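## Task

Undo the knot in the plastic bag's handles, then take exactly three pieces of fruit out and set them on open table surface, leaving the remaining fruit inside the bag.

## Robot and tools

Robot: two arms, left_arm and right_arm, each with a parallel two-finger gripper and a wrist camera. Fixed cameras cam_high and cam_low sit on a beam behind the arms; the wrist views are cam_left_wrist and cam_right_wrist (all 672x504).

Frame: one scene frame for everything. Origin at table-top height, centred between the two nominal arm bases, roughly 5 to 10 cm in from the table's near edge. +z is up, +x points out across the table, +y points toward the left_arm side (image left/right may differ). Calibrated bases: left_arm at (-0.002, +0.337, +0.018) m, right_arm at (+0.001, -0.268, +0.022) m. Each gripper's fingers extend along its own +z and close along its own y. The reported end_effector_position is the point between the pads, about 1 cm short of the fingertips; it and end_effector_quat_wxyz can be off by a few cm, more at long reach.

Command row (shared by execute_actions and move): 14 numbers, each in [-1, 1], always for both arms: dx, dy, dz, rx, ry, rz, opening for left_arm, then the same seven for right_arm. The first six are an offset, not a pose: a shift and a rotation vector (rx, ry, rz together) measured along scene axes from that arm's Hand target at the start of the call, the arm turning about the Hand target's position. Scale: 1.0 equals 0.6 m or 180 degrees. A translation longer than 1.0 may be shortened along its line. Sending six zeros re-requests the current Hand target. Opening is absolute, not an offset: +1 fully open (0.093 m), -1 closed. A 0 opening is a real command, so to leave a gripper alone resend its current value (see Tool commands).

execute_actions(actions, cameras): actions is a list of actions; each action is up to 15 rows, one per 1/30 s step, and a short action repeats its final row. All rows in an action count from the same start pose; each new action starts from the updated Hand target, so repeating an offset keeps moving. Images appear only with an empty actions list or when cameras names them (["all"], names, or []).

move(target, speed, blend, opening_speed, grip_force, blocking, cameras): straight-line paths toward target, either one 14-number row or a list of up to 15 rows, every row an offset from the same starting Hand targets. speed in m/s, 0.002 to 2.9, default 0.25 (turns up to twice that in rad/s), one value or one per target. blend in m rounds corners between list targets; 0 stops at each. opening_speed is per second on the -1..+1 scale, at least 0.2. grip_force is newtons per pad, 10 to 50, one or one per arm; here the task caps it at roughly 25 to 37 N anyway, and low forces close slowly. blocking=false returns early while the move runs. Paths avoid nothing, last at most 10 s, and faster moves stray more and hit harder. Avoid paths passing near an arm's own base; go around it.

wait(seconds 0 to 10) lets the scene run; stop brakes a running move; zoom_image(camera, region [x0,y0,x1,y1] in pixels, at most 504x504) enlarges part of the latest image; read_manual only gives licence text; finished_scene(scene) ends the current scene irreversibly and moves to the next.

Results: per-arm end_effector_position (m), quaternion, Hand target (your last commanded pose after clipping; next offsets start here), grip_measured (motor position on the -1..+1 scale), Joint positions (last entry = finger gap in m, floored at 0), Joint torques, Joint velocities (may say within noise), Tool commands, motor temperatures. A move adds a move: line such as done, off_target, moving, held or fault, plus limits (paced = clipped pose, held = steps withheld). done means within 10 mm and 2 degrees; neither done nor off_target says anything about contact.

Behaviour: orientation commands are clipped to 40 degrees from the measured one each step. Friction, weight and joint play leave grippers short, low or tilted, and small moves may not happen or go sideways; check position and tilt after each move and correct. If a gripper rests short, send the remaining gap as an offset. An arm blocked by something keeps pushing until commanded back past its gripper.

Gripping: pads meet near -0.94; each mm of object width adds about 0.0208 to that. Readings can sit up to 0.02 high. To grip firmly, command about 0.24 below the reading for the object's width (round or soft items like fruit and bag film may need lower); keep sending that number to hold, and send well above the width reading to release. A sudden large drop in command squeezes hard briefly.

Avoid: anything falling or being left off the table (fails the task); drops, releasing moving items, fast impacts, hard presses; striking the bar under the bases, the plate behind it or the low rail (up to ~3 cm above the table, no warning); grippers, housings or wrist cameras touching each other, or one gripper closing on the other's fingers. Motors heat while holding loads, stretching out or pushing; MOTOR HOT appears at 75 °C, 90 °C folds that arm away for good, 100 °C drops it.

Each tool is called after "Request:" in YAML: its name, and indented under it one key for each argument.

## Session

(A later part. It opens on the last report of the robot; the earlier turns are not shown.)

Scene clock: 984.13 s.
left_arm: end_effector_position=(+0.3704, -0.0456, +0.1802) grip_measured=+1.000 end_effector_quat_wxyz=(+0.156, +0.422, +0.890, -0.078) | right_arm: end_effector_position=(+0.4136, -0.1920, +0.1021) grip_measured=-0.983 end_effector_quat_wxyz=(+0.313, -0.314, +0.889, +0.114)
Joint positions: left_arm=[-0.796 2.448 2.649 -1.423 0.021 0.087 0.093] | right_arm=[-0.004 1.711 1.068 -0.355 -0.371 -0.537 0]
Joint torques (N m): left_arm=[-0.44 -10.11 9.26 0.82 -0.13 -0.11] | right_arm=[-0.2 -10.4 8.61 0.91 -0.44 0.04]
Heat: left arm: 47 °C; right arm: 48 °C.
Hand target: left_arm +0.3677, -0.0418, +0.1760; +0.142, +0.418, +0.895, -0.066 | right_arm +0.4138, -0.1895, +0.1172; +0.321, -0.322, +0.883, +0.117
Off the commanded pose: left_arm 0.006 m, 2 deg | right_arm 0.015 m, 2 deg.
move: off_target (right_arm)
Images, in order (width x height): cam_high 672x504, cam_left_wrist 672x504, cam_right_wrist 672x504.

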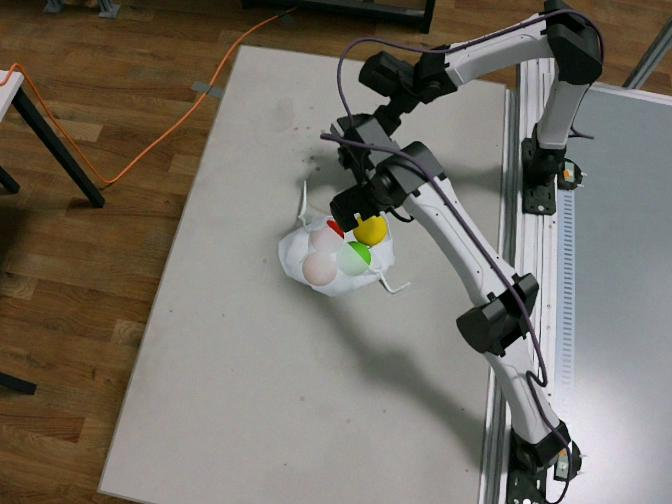

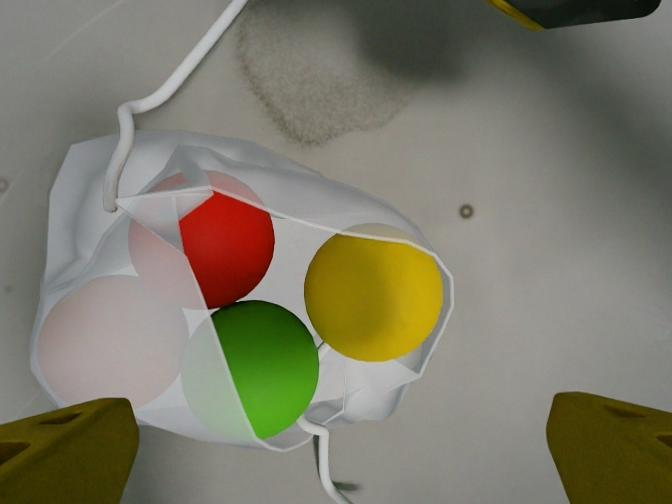

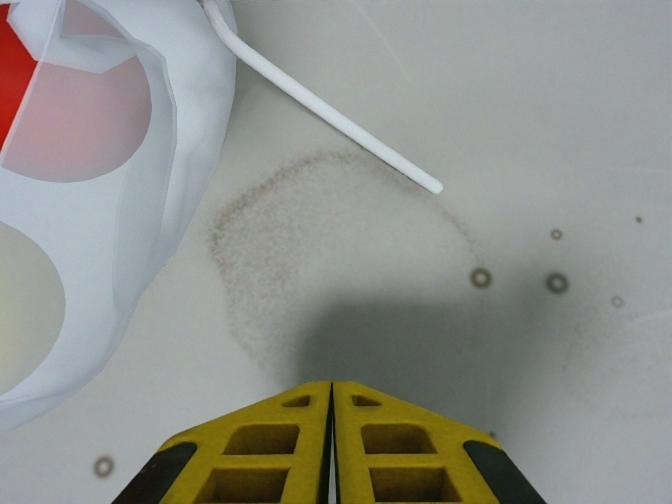

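Request:
move:
  target: [-0.0112, -0.0187, -0.1633, 0, 0, 0, 0.9, -0.05, -0.05, 0.05, 0, 0, 0, -1]
  speed: 0.15
  cameras: ["cam_left_wrist", "cam_high"]

Scene clock: 996.67 s.
left_arm: end_effector_position=(+0.3671, -0.0545, +0.0809) grip_measured=+0.902 end_effector_quat_wxyz=(+0.148, +0.423, +0.891, -0.067) | right_arm: end_effector_position=(+0.3885, -0.2193, +0.1361) grip_measured=-0.983 end_effector_quat_wxyz=(+0.316, -0.318, +0.887, +0.114)
Joint positions: left_arm=[-0.815 2.364 2.099 -0.979 0.001 0.072 0.089] | right_arm=[-0.09 1.576 1.068 -0.515 -0.422 -0.624 0]
Joint torques (N m): left_arm=[-0.68 -12.4 5.31 1.17 -0.02 -0.2] | right_arm=[-0.96 -9.48 7.46 0.87 -0.44 0.06]
Motor temperatures (°C): left_arm=[23 48 47 34 22 24 22] | right_arm=[24 49 40 32 24 26 24]
Heat: left arm: 48 °C; right arm: 49 °C.
Hand target: left_arm +0.3610, -0.0530, +0.0781; +0.142, +0.418, +0.895, -0.066 | right_arm +0.3838, -0.2194, +0.1471; +0.321, -0.322, +0.883, +0.117
Off the commanded pose: left_arm 0.007 m, 1 deg | right_arm 0.012 m, 1 deg.
move: off_target (right_arm)
Images, in order (width x height): cam_high 672x504, cam_left_wrist 672x504.

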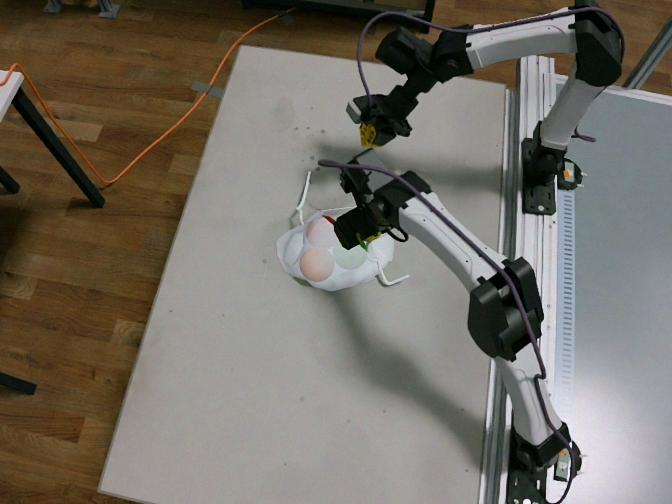

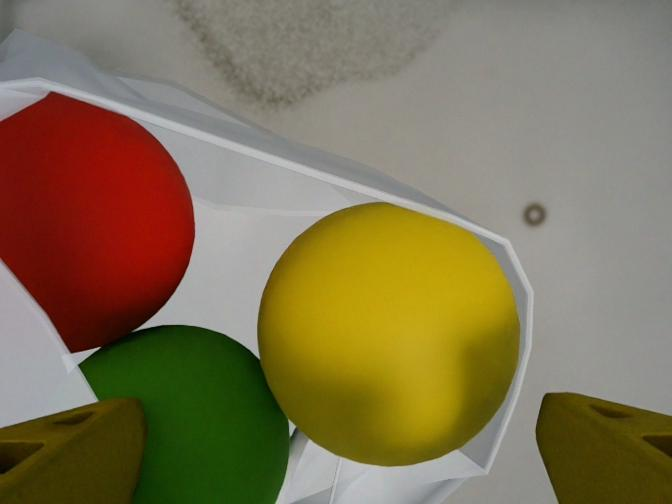

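Request:
move:
  target: [0.0058, -0.0123, -0.0767, 0, 0, 0, 0.9, 0, 0, 0, 0, 0, 0, -1]
  speed: 0.08
  cameras: ["cam_left_wrist", "cam_low"]

Request:
zoom_image:
  camera: "cam_low"
  region: [260, 200, 420, 300]

Scene clock: 1011.37 s.
left_arm: end_effector_position=(+0.3717, -0.0655, +0.0590) grip_measured=+0.902 end_effector_quat_wxyz=(+0.170, +0.423, +0.887, -0.076) | right_arm: end_effector_position=(+0.3884, -0.2193, +0.1361) grip_measured=-0.983 end_effector_quat_wxyz=(+0.316, -0.318, +0.887, +0.114)
Joint positions: left_arm=[-0.823 2.377 2.018 -0.839 -0.001 0.069 0.089] | right_arm=[-0.09 1.576 1.068 -0.515 -0.422 -0.624 0]
Joint torques (N m): left_arm=[-0.36 -9.03 5.48 1.2 0.03 -0.17] | right_arm=[-0.77 -9.62 7.6 0.87 -0.46 0.05]
Heat: left arm: 52 °C; right arm: 50 °C.
Hand target: left_arm +0.3644, -0.0604, +0.0321; +0.142, +0.418, +0.895, -0.067 | right_arm +0.3837, -0.2194, +0.1471; +0.321, -0.322, +0.883, +0.117
Off the commanded pose: left_arm 0.028 m, 4 deg | right_arm 0.012 m, 1 deg.
move: off_target (left_arm, right_arm)
Images, in order (width x height): cam_low 672x504, cam_left_wrist 672x504.

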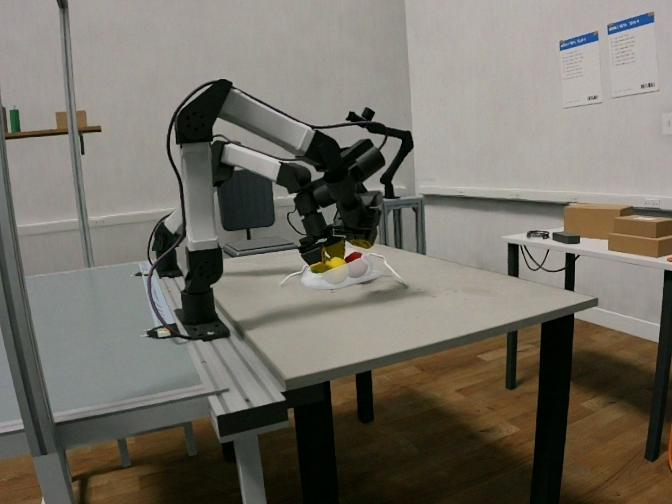

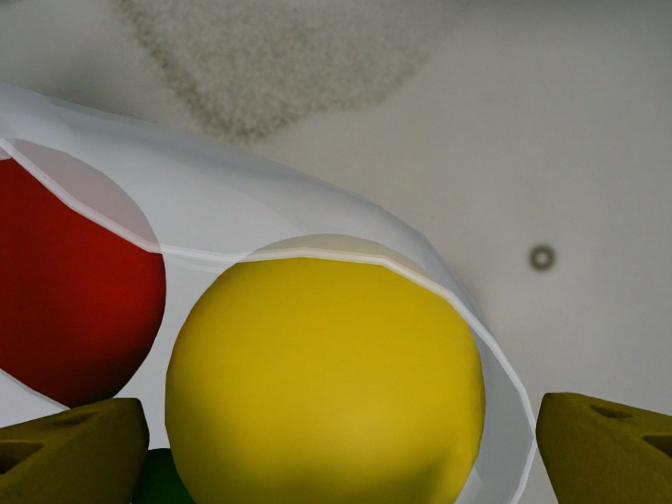

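Scaled by 3.150 from the camera's 672x504 image, which has a finer 960x720 frame.

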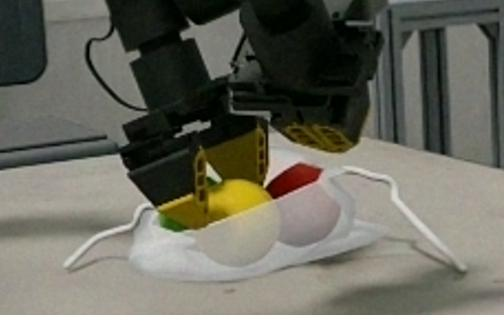

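Request:
move:
  target: [0.02, 0.003, 0.088, 0, 0, 0, 0.9, 0, 0, 0, 0, 0, 0, -1]
  speed: 0.1
  cameras: ["cam_left_wrist", "cam_right_wrist"]

Scene clock: 1034.27 s.
left_arm: end_effector_position=(+0.3786, -0.0615, +0.0877) grip_measured=+0.902 end_effector_quat_wxyz=(+0.157, +0.419, +0.892, -0.069) | right_arm: end_effector_position=(+0.3884, -0.2193, +0.1361) grip_measured=-0.983 end_effector_quat_wxyz=(+0.316, -0.318, +0.887, +0.114)
Joint positions: left_arm=[-0.809 2.415 2.21 -1.022 -0.001 0.069 0.089] | right_arm=[-0.09 1.576 1.068 -0.515 -0.422 -0.624 0]
Joint torques (N m): left_arm=[-0.05 -10.56 9.98 0.76 0.07 -0.03] | right_arm=[-0.87 -9.57 7.57 0.88 -0.42 0.05]
Heat: left arm: 49 °C; right arm: 50 °C.
Hand target: left_arm +0.3764, -0.0587, +0.0848; +0.142, +0.418, +0.895, -0.067 | right_arm +0.3837, -0.2194, +0.1471; +0.321, -0.322, +0.883, +0.117
Off the commanded pose: left_arm 0.005 m, 2 deg | right_arm 0.012 m, 1 deg.
move: off_target (right_arm)
Images, in order (width x height): cam_left_wrist 672x504, cam_right_wrist 672x504.

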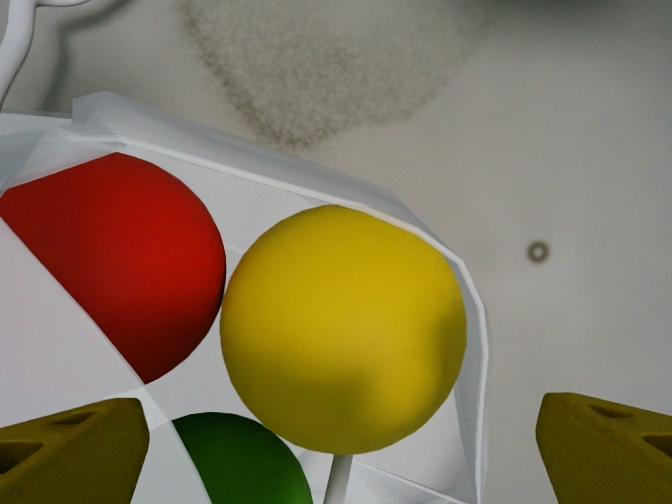

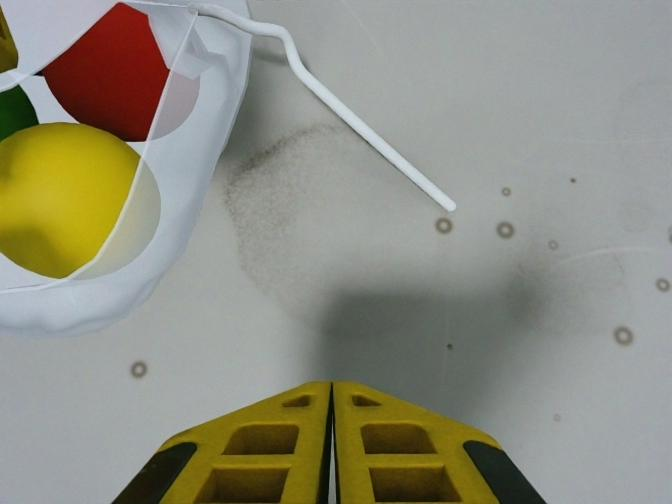

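Request:
move:
  target: [0.0098, -0.0075, 0, 0, 0, 0.1222, 0.724, 0, 0, 0, 0, 0, 0, -1]
  speed: 0.1
  cameras: ["cam_left_wrist", "cam_right_wrist"]

Scene clock: 1084.67 s.
left_arm: end_effector_position=(+0.3864, -0.0641, +0.0883) grip_measured=+0.726 end_effector_quat_wxyz=(+0.161, +0.242, +0.956, -0.052) | right_arm: end_effector_position=(+0.3884, -0.2193, +0.1361) grip_measured=-0.983 end_effector_quat_wxyz=(+0.316, -0.318, +0.887, +0.114)
Joint positions: left_arm=[-0.834 2.486 2.343 -1.1 -0.107 -0.321 0.08] | right_arm=[-0.09 1.576 1.068 -0.515 -0.422 -0.624 0]
Joint torques (N m): left_arm=[-0.87 -10.7 10.1 0.74 -0.31 -0.12] | right_arm=[-0.92 -9.61 7.61 0.88 -0.5 0.03]
Motor temperatures (°C): left_arm=[23 53 47 32 21 24 22] | right_arm=[24 51 40 30 25 26 25]
Heat: left arm: 53 °C; right arm: 51 °C.
Hand target: left_arm +0.3823, -0.0632, +0.0849; +0.152, +0.239, +0.958, -0.038 | right_arm +0.3837, -0.2194, +0.1471; +0.321, -0.322, +0.883, +0.117
Off the commanded pose: left_arm 0.005 m, 2 deg | right_arm 0.012 m, 1 deg.
move: off_target (right_arm)
Images, in order (width x height): cam_left_wrist 672x504, cam_right_wrist 672x504.

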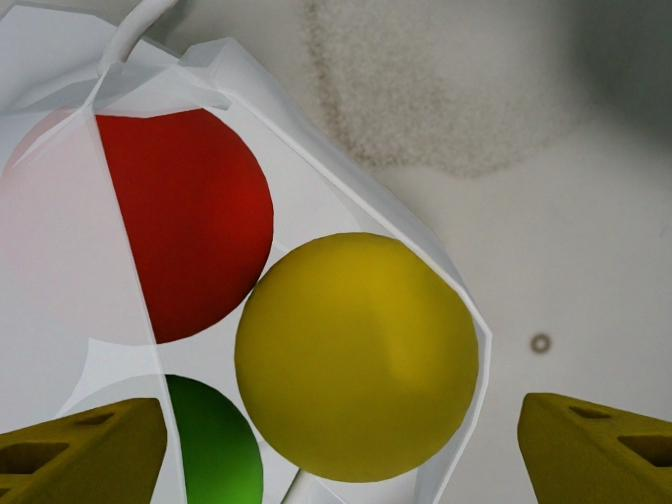

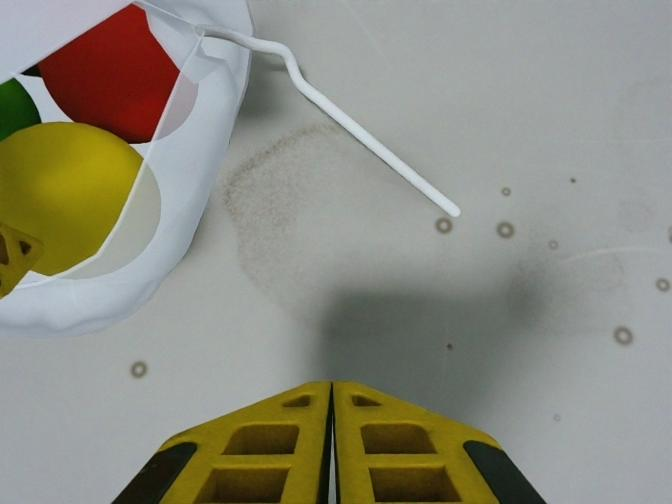

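Request:
move:
  target:
    - [0, 0, 0.04, 0, 0, 0, -1, 0, 0, 0, 0, 0, 0, -1]
    - [0.0312, 0.0487, 0.0452, 0, 0, 0, -1, 0, 0, 0, 0, 0, 0, -1]
  speed: 0.12
  blend: [0.01, 0]
  cameras: ["cam_left_wrist", "cam_right_wrist"]

Scene clock: 1142.90 s.
left_arm: end_effector_position=(+0.4119, -0.0379, +0.1088) grip_measured=-0.987 end_effector_quat_wxyz=(+0.166, +0.227, +0.959, -0.045) | right_arm: end_effector_position=(+0.3884, -0.2193, +0.1361) grip_measured=-0.983 end_effector_quat_wxyz=(+0.316, -0.318, +0.887, +0.114)
Joint positions: left_arm=[-0.77 2.497 2.445 -1.184 -0.107 -0.286 0] | right_arm=[-0.09 1.576 1.068 -0.515 -0.422 -0.624 0]
Joint torques (N m): left_arm=[-1.02 -13.63 6.24 0.75 -0.06 0.11] | right_arm=[-0.88 -9.59 7.65 0.82 -0.48 0.01]
Heat: left arm: 51 °C; right arm: 51 °C.
Hand target: left_arm +0.4010, -0.0340, +0.1119; +0.152, +0.239, +0.958, -0.038 | right_arm +0.3837, -0.2194, +0.1471; +0.321, -0.322, +0.883, +0.117
Off the commanded pose: left_arm 0.012 m, 2 deg | right_arm 0.012 m, 1 deg.
move: off_target (left_arm, right_arm)
Images, in order (width x height): cam_left_wrist 672x504, cam_right_wrist 672x504.

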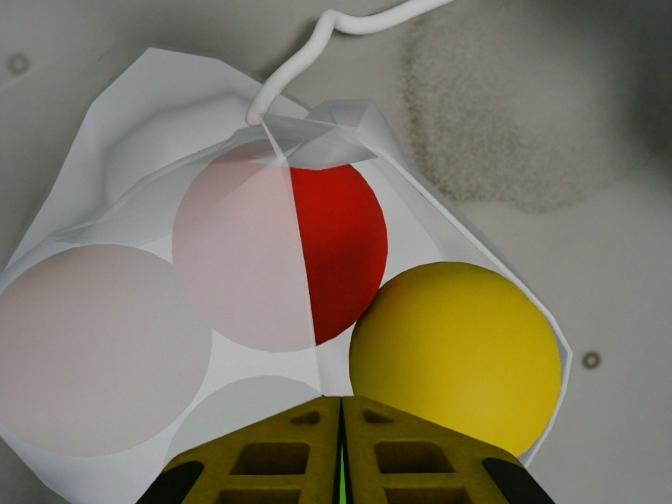

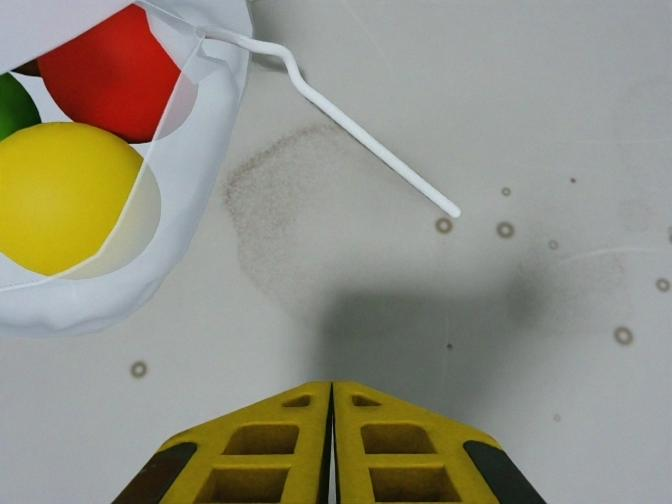

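Request:
move:
  target:
    - [0.004, -0.017, -0.015, 0, 0, 0, -1, 0, 0, 0, 0, 0, 0, -1]
    - [0.004, -0.017, -0.06, 0, 0, 0, -1, 0, 0, 0, 0, 0, 0, -1]
  speed: 0.1
  blend: [0.005, 0]
  cameras: ["cam_left_wrist", "cam_right_wrist"]

Scene clock: 1156.83 s.
left_arm: end_effector_position=(+0.4011, -0.0363, +0.0790) grip_measured=-0.987 end_effector_quat_wxyz=(+0.141, +0.235, +0.961, -0.031) | right_arm: end_effector_position=(+0.3884, -0.2193, +0.1361) grip_measured=-0.983 end_effector_quat_wxyz=(+0.316, -0.318, +0.887, +0.114)
Joint positions: left_arm=[-0.78 2.502 2.352 -1.143 -0.107 -0.285 0] | right_arm=[-0.09 1.576 1.068 -0.515 -0.422 -0.624 0]
Joint torques (N m): left_arm=[-0.79 -11.92 6.58 1.43 -0.11 0.06] | right_arm=[-0.94 -9.48 7.49 0.9 -0.4 0.04]
Heat: left arm: 51 °C; right arm: 51 °C.
Hand target: left_arm +0.4034, -0.0441, +0.0760; +0.152, +0.239, +0.958, -0.038 | right_arm +0.3837, -0.2194, +0.1471; +0.321, -0.322, +0.883, +0.117
Off the commanded pose: left_arm 0.009 m, 2 deg | right_arm 0.012 m, 1 deg.
move: off_target (right_arm)
Images, in order (width x height): cam_left_wrist 672x504, cam_right_wrist 672x504.

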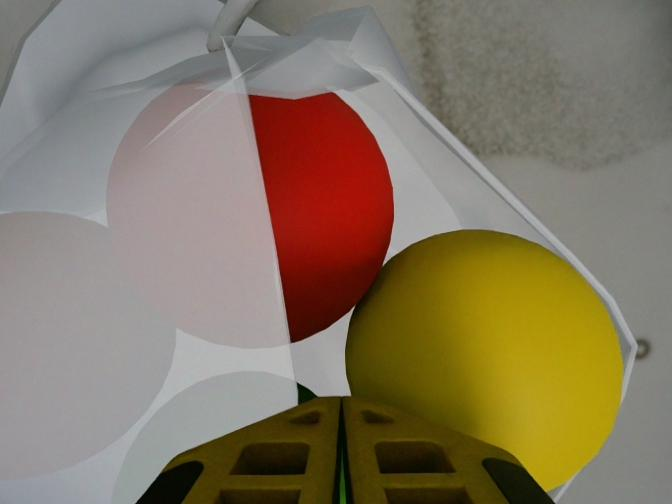

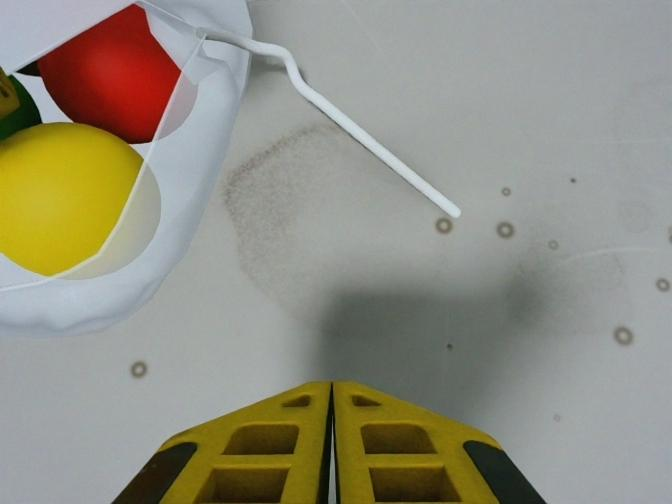

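Request:
move:
  target: [0.011, -0.0083, -0.022, 0, 0, 0, -1, 0, 0, 0, 0, 0, 0, -1]
  speed: 0.08
  cameras: ["cam_left_wrist", "cam_right_wrist"]

Scene clock: 1163.70 s.
left_arm: end_effector_position=(+0.4040, -0.0395, +0.0661) grip_measured=-0.987 end_effector_quat_wxyz=(+0.140, +0.235, +0.961, -0.030) | right_arm: end_effector_position=(+0.3884, -0.2193, +0.1361) grip_measured=-0.983 end_effector_quat_wxyz=(+0.316, -0.318, +0.887, +0.114)
Joint positions: left_arm=[-0.78 2.532 2.357 -1.122 -0.107 -0.285 0] | right_arm=[-0.09 1.576 1.068 -0.515 -0.422 -0.624 0]
Joint torques (N m): left_arm=[-0.53 -10.62 9.39 1.32 -0.08 0.11] | right_arm=[-0.94 -9.58 7.39 0.87 -0.43 0.05]
Heat: left arm: 51 °C; right arm: 51 °C.
Hand target: left_arm +0.4100, -0.0491, +0.0628; +0.152, +0.239, +0.958, -0.038 | right_arm +0.3837, -0.2194, +0.1471; +0.321, -0.322, +0.883, +0.117
Off the commanded pose: left_arm 0.012 m, 2 deg | right_arm 0.012 m, 1 deg.
move: off_target (left_arm, right_arm)
Images, in order (width x height): cam_left_wrist 672x504, cam_right_wrist 672x504.

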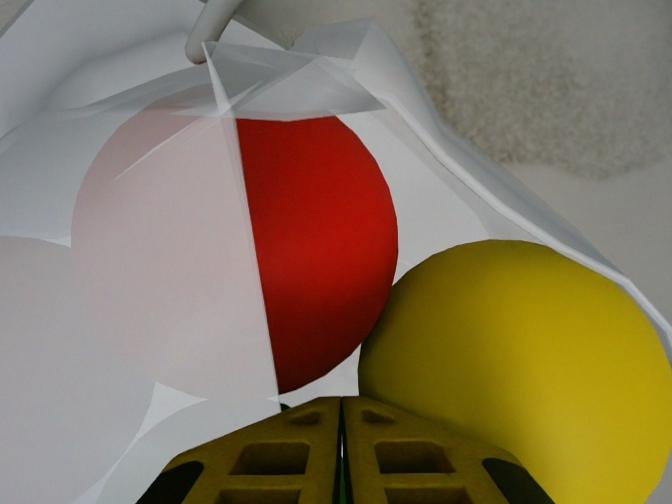

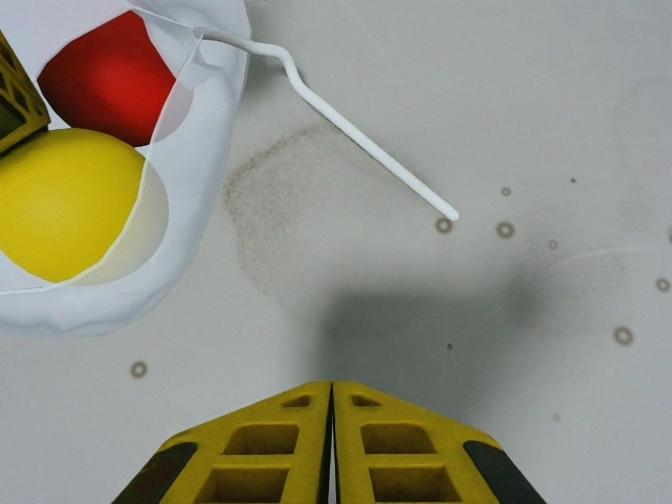

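Request:
move:
  target:
    - [0.0123, 0.0552, 0, 0, 0, 0, -1, 0, 0, 0, 0, 0, 0, -1]
    - [0.03, 0.0968, 0.002, 0, 0, 0, -1, 0, 0, 0, 0, 0, 0, -1]
  speed: 0.06
  blend: [0.01, 0]
  cameras: ["cam_left_wrist", "cam_right_wrist", "cam_high"]

Scene clock: 1177.40 s.
left_arm: end_effector_position=(+0.4249, +0.0126, +0.0504) grip_measured=-0.987 end_effector_quat_wxyz=(+0.135, +0.235, +0.962, -0.023) | right_arm: end_effector_position=(+0.3884, -0.2193, +0.1361) grip_measured=-0.983 end_effector_quat_wxyz=(+0.316, -0.318, +0.887, +0.114)
Joint positions: left_arm=[-0.677 2.433 2.12 -0.99 -0.089 -0.187 0] | right_arm=[-0.09 1.576 1.068 -0.515 -0.422 -0.624 0]
Joint torques (N m): left_arm=[-0.17 -14.46 5.97 1.27 0.11 0.18] | right_arm=[-0.95 -9.69 7.61 0.9 -0.44 0.03]
Motor temperatures (°C): left_arm=[23 55 48 31 21 24 22] | right_arm=[24 51 40 29 25 26 25]
Heat: left arm: 55 °C; right arm: 51 °C.
Hand target: left_arm +0.4281, +0.0091, +0.0640; +0.152, +0.239, +0.958, -0.038 | right_arm +0.3837, -0.2194, +0.1471; +0.321, -0.322, +0.883, +0.117
Off the commanded pose: left_arm 0.014 m, 3 deg | right_arm 0.012 m, 1 deg.
move: off_target (left_arm, right_arm)
Images, in order (width x height): cam_high 672x504, cam_left_wrist 672x504, cam_right_wrist 672x504.

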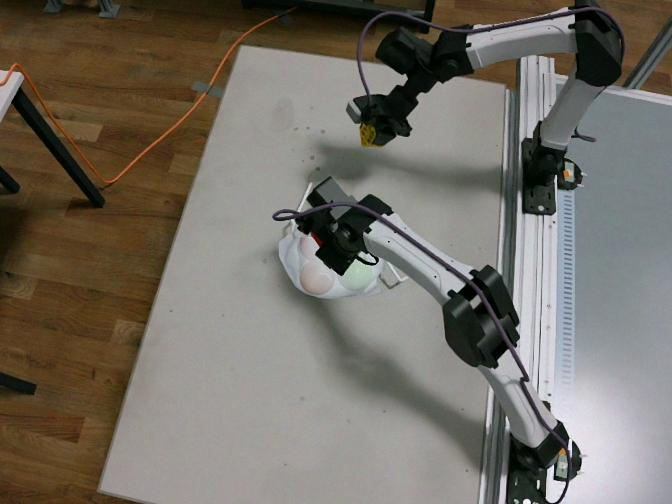

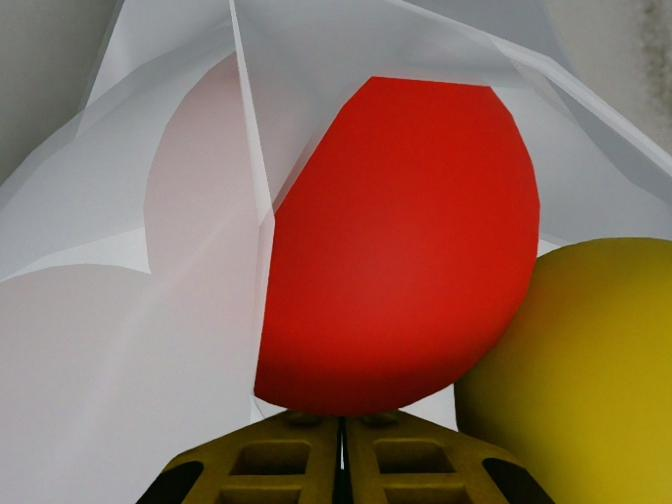

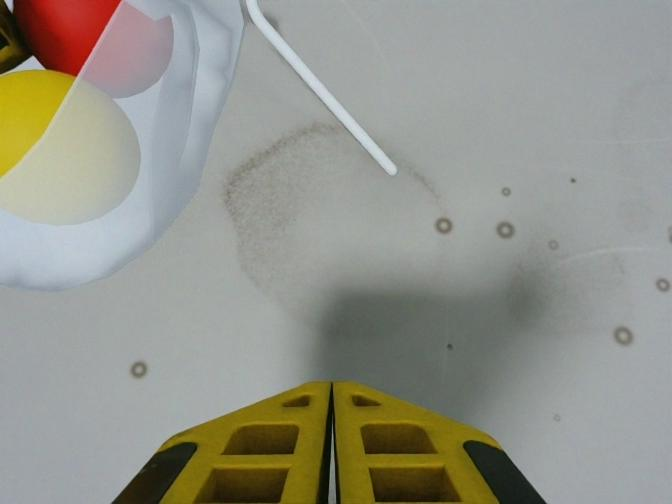

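Request:
move:
  target:
    - [-0.004, -0.01, 0.01, 0, 0, 0, -1, 0, 0, 0, 0, 0, 0, -1]
    - [-0.004, -0.01, 0.12, 0, 0, 0, -1, 0, 0, 0, 0, 0, 0, -1]
  speed: 0.08
  blend: [0.005, 0]
  cameras: ["cam_left_wrist", "cam_right_wrist"]

Scene clock: 1183.43 s.
left_arm: end_effector_position=(+0.4336, +0.0064, +0.1391) grip_measured=-0.987 end_effector_quat_wxyz=(+0.168, +0.233, +0.957, -0.039) | right_arm: end_effector_position=(+0.3884, -0.2193, +0.1361) grip_measured=-0.983 end_effector_quat_wxyz=(+0.316, -0.318, +0.887, +0.114)
Joint positions: left_arm=[-0.678 2.443 2.471 -1.257 -0.088 -0.186 0] | right_arm=[-0.09 1.576 1.068 -0.515 -0.422 -0.624 0]
Joint torques (N m): left_arm=[-1.02 -10.51 9.77 0.76 0.04 0.02] | right_arm=[-0.83 -9.52 7.56 0.89 -0.44 0.04]
Motor temperatures (°C): left_arm=[23 58 47 31 21 24 22] | right_arm=[24 51 40 29 25 26 25]
Heat: left arm: 58 °C; right arm: 51 °C.
Hand target: left_arm +0.4257, +0.0030, +0.1361; +0.152, +0.239, +0.958, -0.038 | right_arm +0.3837, -0.2194, +0.1471; +0.321, -0.322, +0.883, +0.117
Off the commanded pose: left_arm 0.009 m, 2 deg | right_arm 0.012 m, 1 deg.
move: off_target (right_arm); blend cut to 0.0044 m at target 1
Images, in order (width x height): cam_left_wrist 672x504, cam_right_wrist 672x504.

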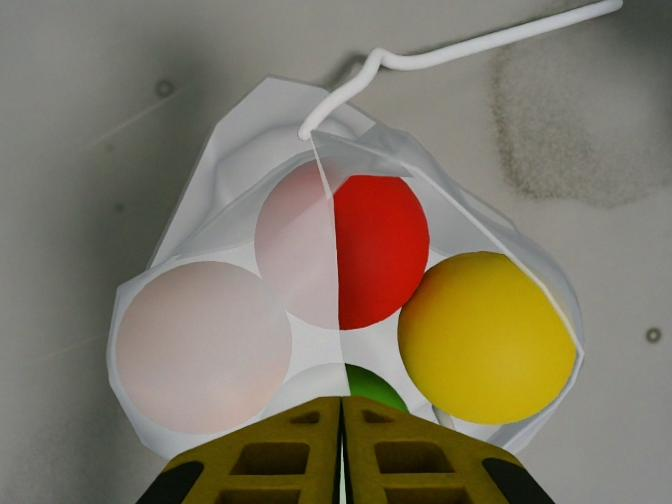

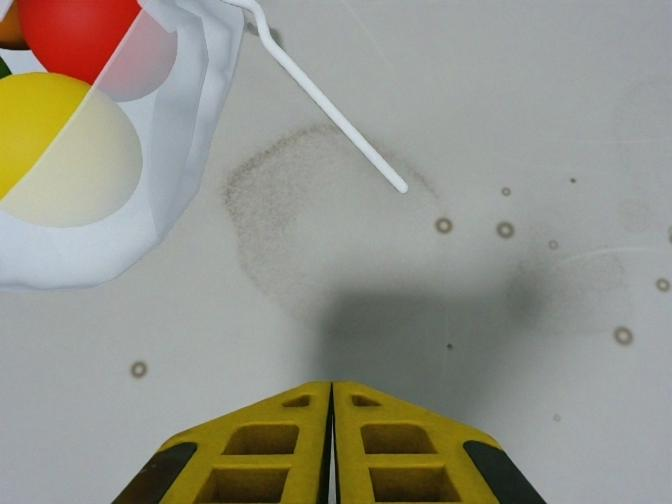

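Request:
zoom_image:
  camera: "cam_left_wrist"
  region: [230, 110, 620, 470]

Scaled by 1.292 from the camera's 672x504 image, which has a finer 960x720 frame.

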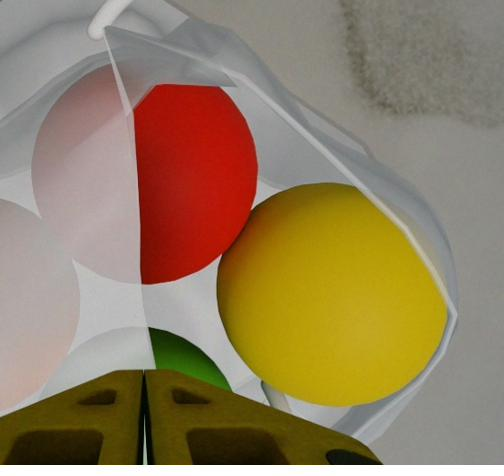

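Request:
move:
  target:
    - [-0.0523, -0.075, 0, 0, 0, 0, 0.828, 0, 0, 0, 0, 0, 0, -1]
    - [-0.0523, -0.075, -0.0652, 0, 0, 0, 0.828, 0, 0, 0, 0, 0, 0, -1]
  speed: 0.12
  blend: [0.02, 0]
  cameras: ["cam_left_wrist", "cam_right_wrist"]

Scene clock: 1212.67 s.
left_arm: end_effector_position=(+0.3881, -0.0380, +0.0901) grip_measured=+0.826 end_effector_quat_wxyz=(+0.130, +0.247, +0.960, -0.033) | right_arm: end_effector_position=(+0.3884, -0.2193, +0.1361) grip_measured=-0.983 end_effector_quat_wxyz=(+0.316, -0.318, +0.887, +0.114)
Joint positions: left_arm=[-0.796 2.483 2.366 -1.195 -0.094 -0.279 0.085] | right_arm=[-0.09 1.576 1.068 -0.515 -0.422 -0.624 0]
Joint torques (N m): left_arm=[-0.4 -13.22 6.22 1.36 -0.27 -0.13] | right_arm=[-1.14 -9.72 7.56 0.88 -0.45 0.1]
Motor temperatures (°C): left_arm=[23 57 50 30 21 24 22] | right_arm=[24 51 41 28 25 26 25]
Heat: left arm: 57 °C; right arm: 51 °C.
Hand target: left_arm +0.3942, -0.0420, +0.0969; +0.152, +0.239, +0.958, -0.038 | right_arm +0.3837, -0.2194, +0.1471; +0.321, -0.322, +0.883, +0.117
Off the commanded pose: left_arm 0.010 m, 3 deg | right_arm 0.012 m, 1 deg.
move: off_target (left_arm, right_arm); blend cut to 0.0196 m at target 1
Images, in order (width x height): cam_left_wrist 672x504, cam_right_wrist 672x504.

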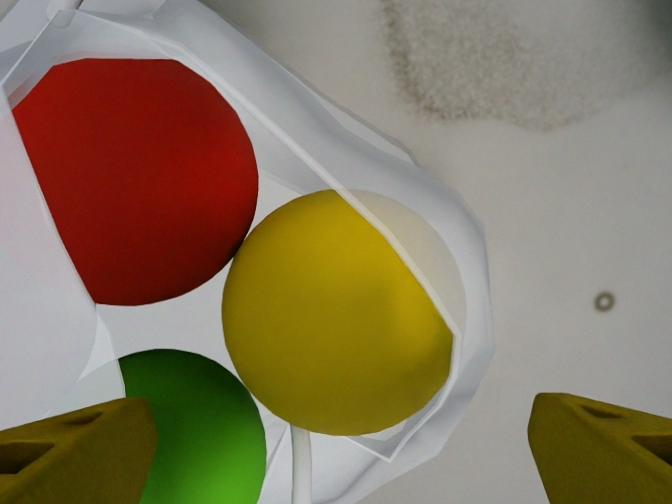

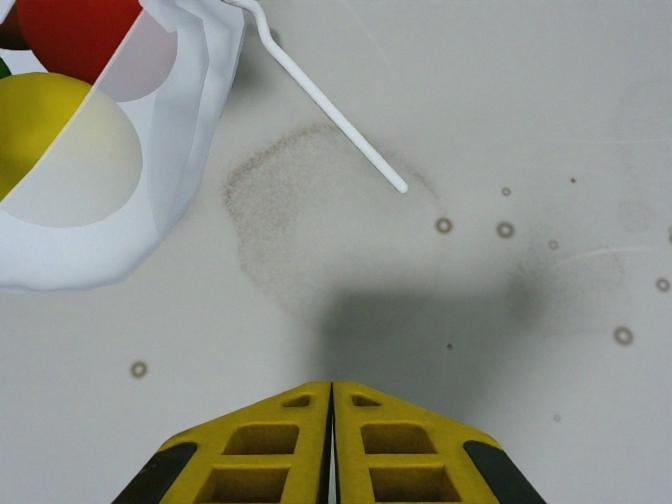

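Request:
zoom_image:
  camera: "cam_left_wrist"
  region: [280, 280, 520, 504]

Request:
zoom_image:
  camera: "cam_left_wrist"
  region: [150, 60, 400, 290]

Scaled by 2.100 from the camera's 672x504 image, which has a finer 960x720 frame.

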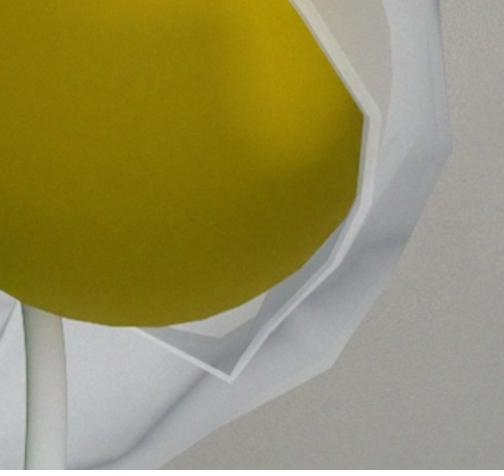

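Scaled by 2.016 from the camera's 672x504 image, which has a finer 960x720 frame.

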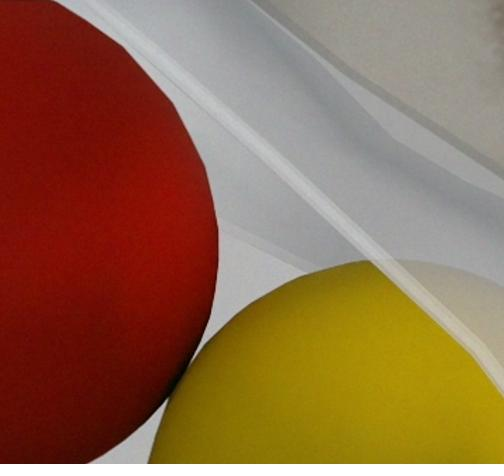

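Request:
move:
  target:
    - [0, 0, 0.133, 0, 0, 0, 0.828, 0, 0, 0, 0, 0, 0, -1]
    - [-0.157, 0.4033, 0.1718, -0.1391, -0.188, -0.09, 0.828, 0.0222, 0.199, 0.0382, -0.121, 0.0727, 0.2073, 0.828]
  speed: 0.2
  blend: [0.02, 0]
  cameras: ["cam_left_wrist", "cam_right_wrist"]

Scene clock: 1241.67 s.
left_arm: end_effector_position=(+0.2968, +0.2017, +0.1945) grip_measured=+0.826 end_effector_quat_wxyz=(+0.442, +0.323, +0.815, -0.190) | right_arm: end_effector_position=(+0.3960, -0.1029, +0.1721) grip_measured=+0.825 end_effector_quat_wxyz=(+0.110, -0.616, +0.775, +0.085)
Joint positions: left_arm=[-0.193 1.051 0.696 -0.295 0.479 0.328 0.085] | right_arm=[0.277 2.045 1.955 -1.328 -0.213 -1.009 0.085]
Joint torques (N m): left_arm=[0.27 -3.07 7.08 2.51 0.52 0.19] | right_arm=[0.64 -8.58 8.96 0.32 -0.11 0.07]
Motor temperatures (°C): left_arm=[23 62 47 31 21 24 22] | right_arm=[24 51 41 28 25 26 25]
Heat: left arm: 62 °C; right arm: 51 °C.
Hand target: left_arm +0.3001, +0.1999, +0.2000; +0.462, +0.332, +0.800, -0.191 | right_arm +0.3971, -0.1001, +0.1701; +0.102, -0.624, +0.771, +0.082
Off the commanded pose: left_arm 0.007 m, 3 deg | right_arm 0.004 m, 1 deg.
move: off_target (left_arm)
Images, in order (width x height): cam_left_wrist 672x504, cam_right_wrist 672x504.

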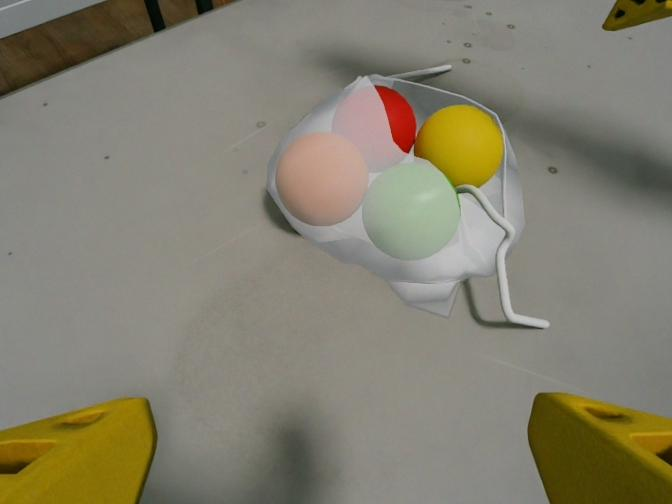

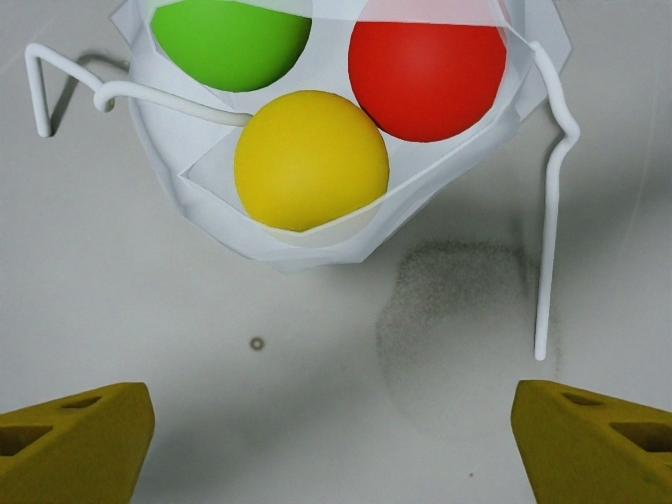

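Request:
move:
  target: [0, 0, 0, 0, 0, 0, 0.828, 0.0048, 0.1102, -0.1035, 0, 0, 0, 0.828]
  speed: 0.12
  cameras: ["cam_left_wrist", "cam_right_wrist"]

Scene clock: 1252.57 s.
left_arm: end_effector_position=(+0.2968, +0.2017, +0.1945) grip_measured=+0.826 end_effector_quat_wxyz=(+0.442, +0.323, +0.815, -0.190) | right_arm: end_effector_position=(+0.3992, -0.0376, +0.1194) grip_measured=+0.825 end_effector_quat_wxyz=(+0.108, -0.624, +0.769, +0.085)
Joint positions: left_arm=[-0.193 1.051 0.696 -0.295 0.479 0.328 0.085] | right_arm=[0.416 2.153 1.905 -1.149 -0.191 -0.888 0.085]
Joint torques (N m): left_arm=[0.21 -3.04 7.08 2.48 0.53 0.2] | right_arm=[0.53 -9.89 5.6 0.74 -0.1 0.21]
Motor temperatures (°C): left_arm=[22 53 46 34 22 24 22] | right_arm=[24 52 41 28 25 26 25]
Heat: left arm: 53 °C; right arm: 52 °C.
Hand target: left_arm +0.3001, +0.1999, +0.2000; +0.462, +0.332, +0.800, -0.191 | right_arm +0.4000, -0.0340, +0.1079; +0.102, -0.624, +0.771, +0.082
Off the commanded pose: left_arm 0.007 m, 3 deg | right_arm 0.012 m, 1 deg.
move: off_target (left_arm, right_arm)
Images, in order (width x height): cam_left_wrist 672x504, cam_right_wrist 672x504.

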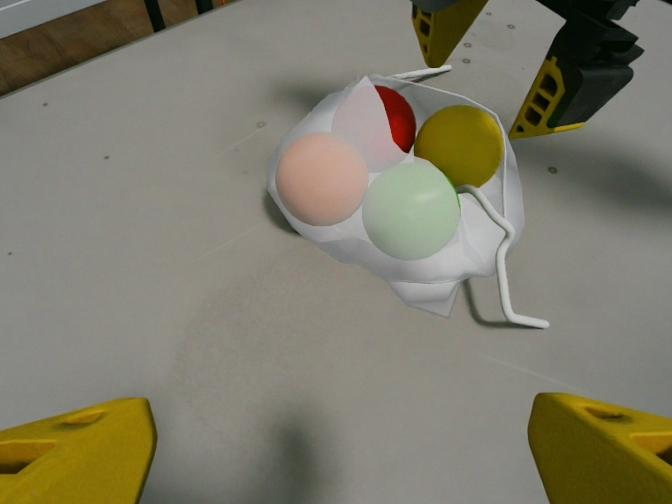

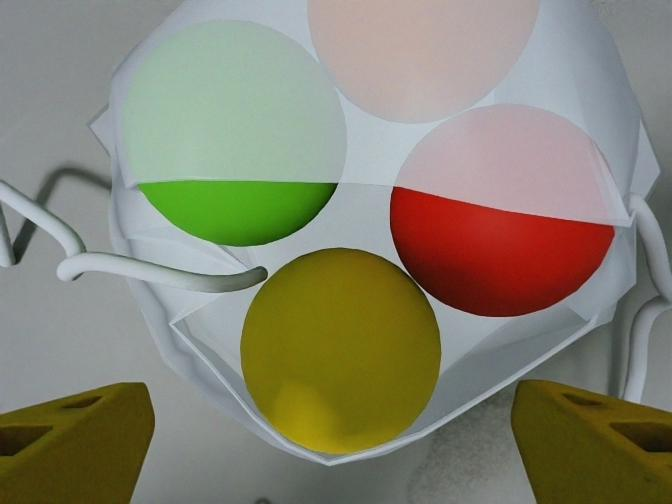

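Request:
move:
  target: [0, 0, 0, 0, 0, 0, 0.828, -0.0003, -0.0183, -0.0598, 0, 0, 0, 0.828]
  speed: 0.1
  cameras: ["cam_left_wrist", "cam_right_wrist"]

Scene clock: 1268.13 s.
left_arm: end_effector_position=(+0.2968, +0.2017, +0.1945) grip_measured=+0.826 end_effector_quat_wxyz=(+0.442, +0.323, +0.815, -0.190) | right_arm: end_effector_position=(+0.3977, -0.0431, +0.0828) grip_measured=+0.825 end_effector_quat_wxyz=(+0.106, -0.622, +0.772, +0.085)
Joint positions: left_arm=[-0.193 1.051 0.696 -0.295 0.479 0.328 0.085] | right_arm=[0.405 2.153 1.761 -1.01 -0.191 -0.893 0.085]
Joint torques (N m): left_arm=[0.21 -3 7.04 2.51 0.53 0.19] | right_arm=[-0.7 -9.99 5.35 0.71 -0.13 0.04]
Motor temperatures (°C): left_arm=[22 46 45 36 22 24 22] | right_arm=[24 51 40 28 25 26 24]
Heat: left arm: 46 °C; right arm: 51 °C.
Hand target: left_arm +0.3001, +0.1999, +0.2000; +0.462, +0.332, +0.800, -0.191 | right_arm +0.3998, -0.0449, +0.0721; +0.102, -0.624, +0.771, +0.082
Off the commanded pose: left_arm 0.007 m, 3 deg | right_arm 0.011 m, 1 deg.
move: off_target (left_arm, right_arm)
Images, in order (width x height): cam_left_wrist 672x504, cam_right_wrist 672x504.

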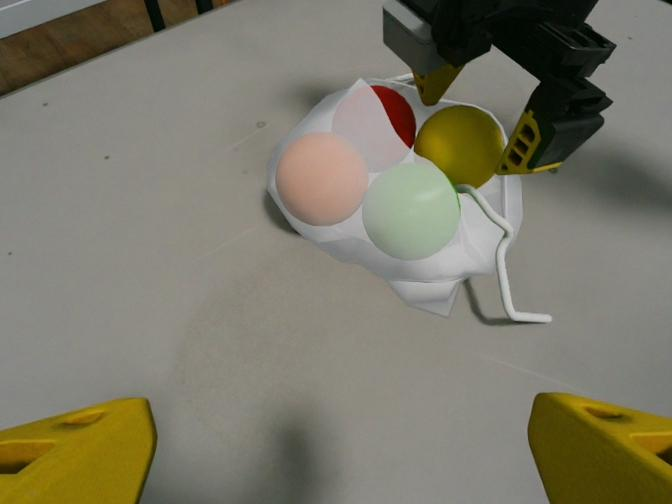

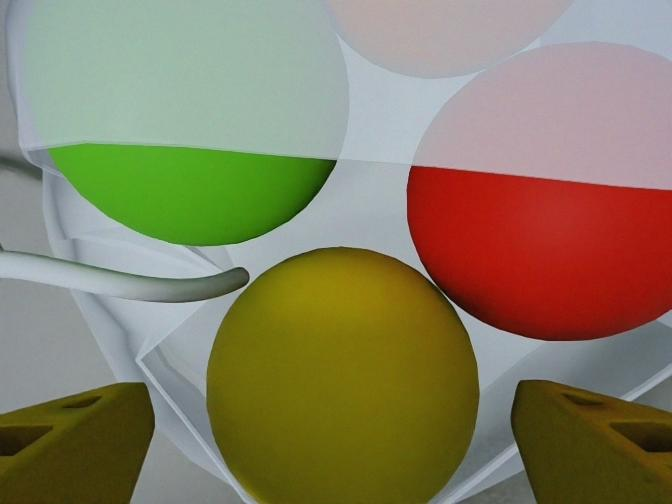

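Request:
move:
  target: [0, 0, 0, 0, 0, 0, 0.828, -0.0005, -0.0152, -0.0452, 0, 0, 0, 0.828]
  speed: 0.07
  cameras: ["cam_left_wrist", "cam_right_wrist"]

Scene clock: 1277.17 s.
left_arm: end_effector_position=(+0.2968, +0.2017, +0.1945) grip_measured=+0.826 end_effector_quat_wxyz=(+0.442, +0.323, +0.815, -0.190) | right_arm: end_effector_position=(+0.3988, -0.0519, +0.0584) grip_measured=+0.825 end_effector_quat_wxyz=(+0.109, -0.622, +0.771, +0.082)
Joint positions: left_arm=[-0.193 1.051 0.696 -0.295 0.479 0.328 0.085] | right_arm=[0.385 2.156 1.667 -0.91 -0.191 -0.914 0.085]
Joint torques (N m): left_arm=[0.28 -3.03 7.06 2.5 0.53 0.19] | right_arm=[-0.76 -9.58 5.24 0.74 -0.17 0.04]
Heat: left arm: 45 °C; right arm: 52 °C.
Hand target: left_arm +0.3001, +0.1999, +0.2000; +0.462, +0.332, +0.800, -0.191 | right_arm +0.3995, -0.0541, +0.0450; +0.102, -0.624, +0.771, +0.082
Off the commanded pose: left_arm 0.007 m, 3 deg | right_arm 0.014 m, 1 deg.
move: off_target (left_arm, right_arm)
Images, in order (width x height): cam_left_wrist 672x504, cam_right_wrist 672x504.

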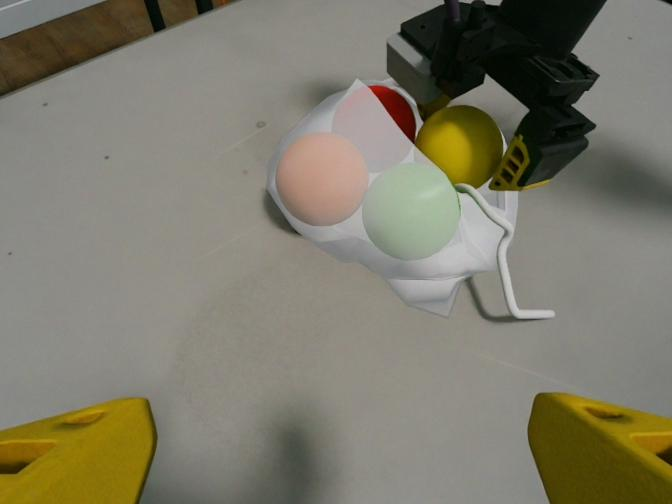

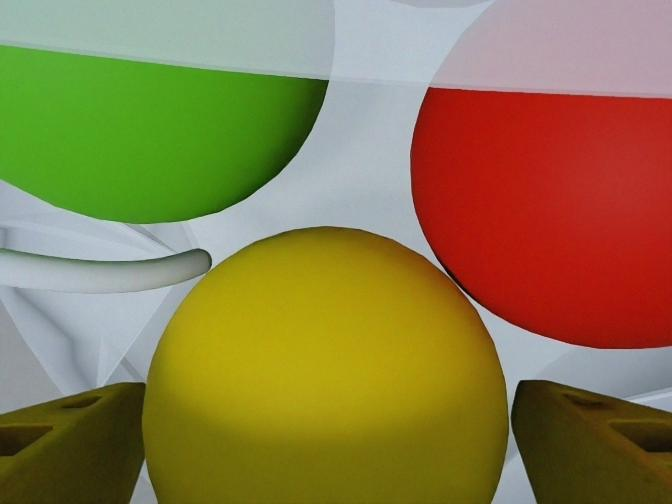

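Request:
move:
  target: [0, 0, 0, 0, 0, 0, 0.828, -0.0042, -0.0073, -0.0308, 0, 0, 0, 0.89]
  speed: 0.05
  cameras: ["cam_left_wrist", "cam_right_wrist"]

Scene clock: 1282.93 s.
left_arm: end_effector_position=(+0.2968, +0.2017, +0.1945) grip_measured=+0.826 end_effector_quat_wxyz=(+0.442, +0.323, +0.815, -0.190) | right_arm: end_effector_position=(+0.3968, -0.0561, +0.0392) grip_measured=+0.887 end_effector_quat_wxyz=(+0.108, -0.622, +0.771, +0.082)
Joint positions: left_arm=[-0.193 1.051 0.696 -0.295 0.479 0.328 0.085] | right_arm=[0.378 2.166 1.603 -0.84 -0.191 -0.922 0.088]
Joint torques (N m): left_arm=[0.29 -3.06 7.01 2.52 0.5 0.18] | right_arm=[-0.88 -9.61 5.26 0.71 -0.19 -0.01]
Heat: left arm: 45 °C; right arm: 53 °C.
Hand target: left_arm +0.3001, +0.1999, +0.2000; +0.462, +0.332, +0.800, -0.191 | right_arm +0.3971, -0.0585, +0.0266; +0.102, -0.624, +0.771, +0.082
Off the commanded pose: left_arm 0.007 m, 3 deg | right_arm 0.013 m, 1 deg.
move: off_target (left_arm, right_arm)
Images, in order (width x height): cam_left_wrist 672x504, cam_right_wrist 672x504.

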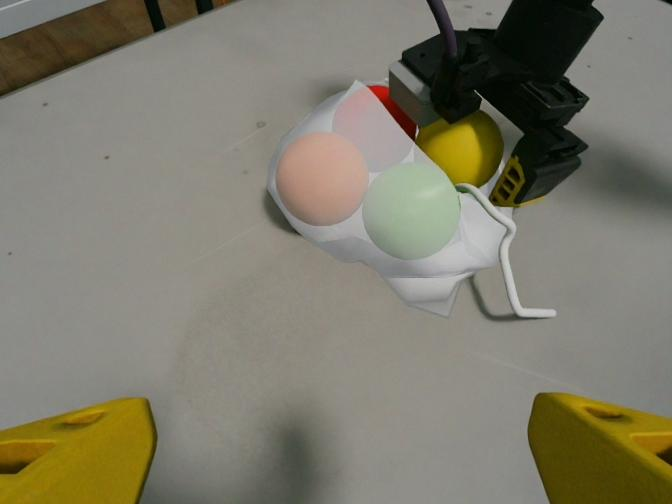

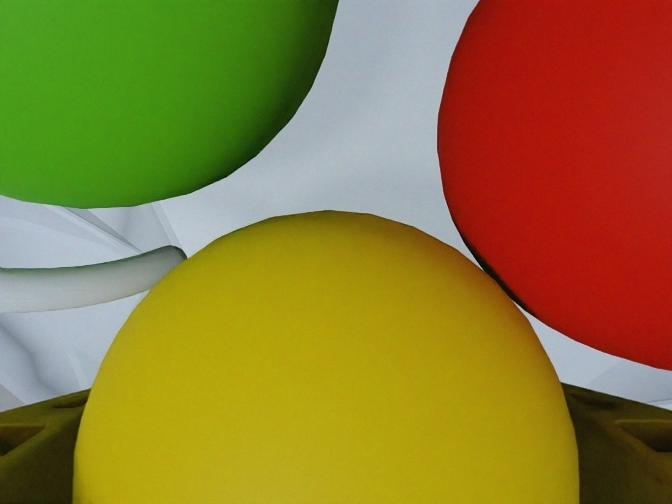

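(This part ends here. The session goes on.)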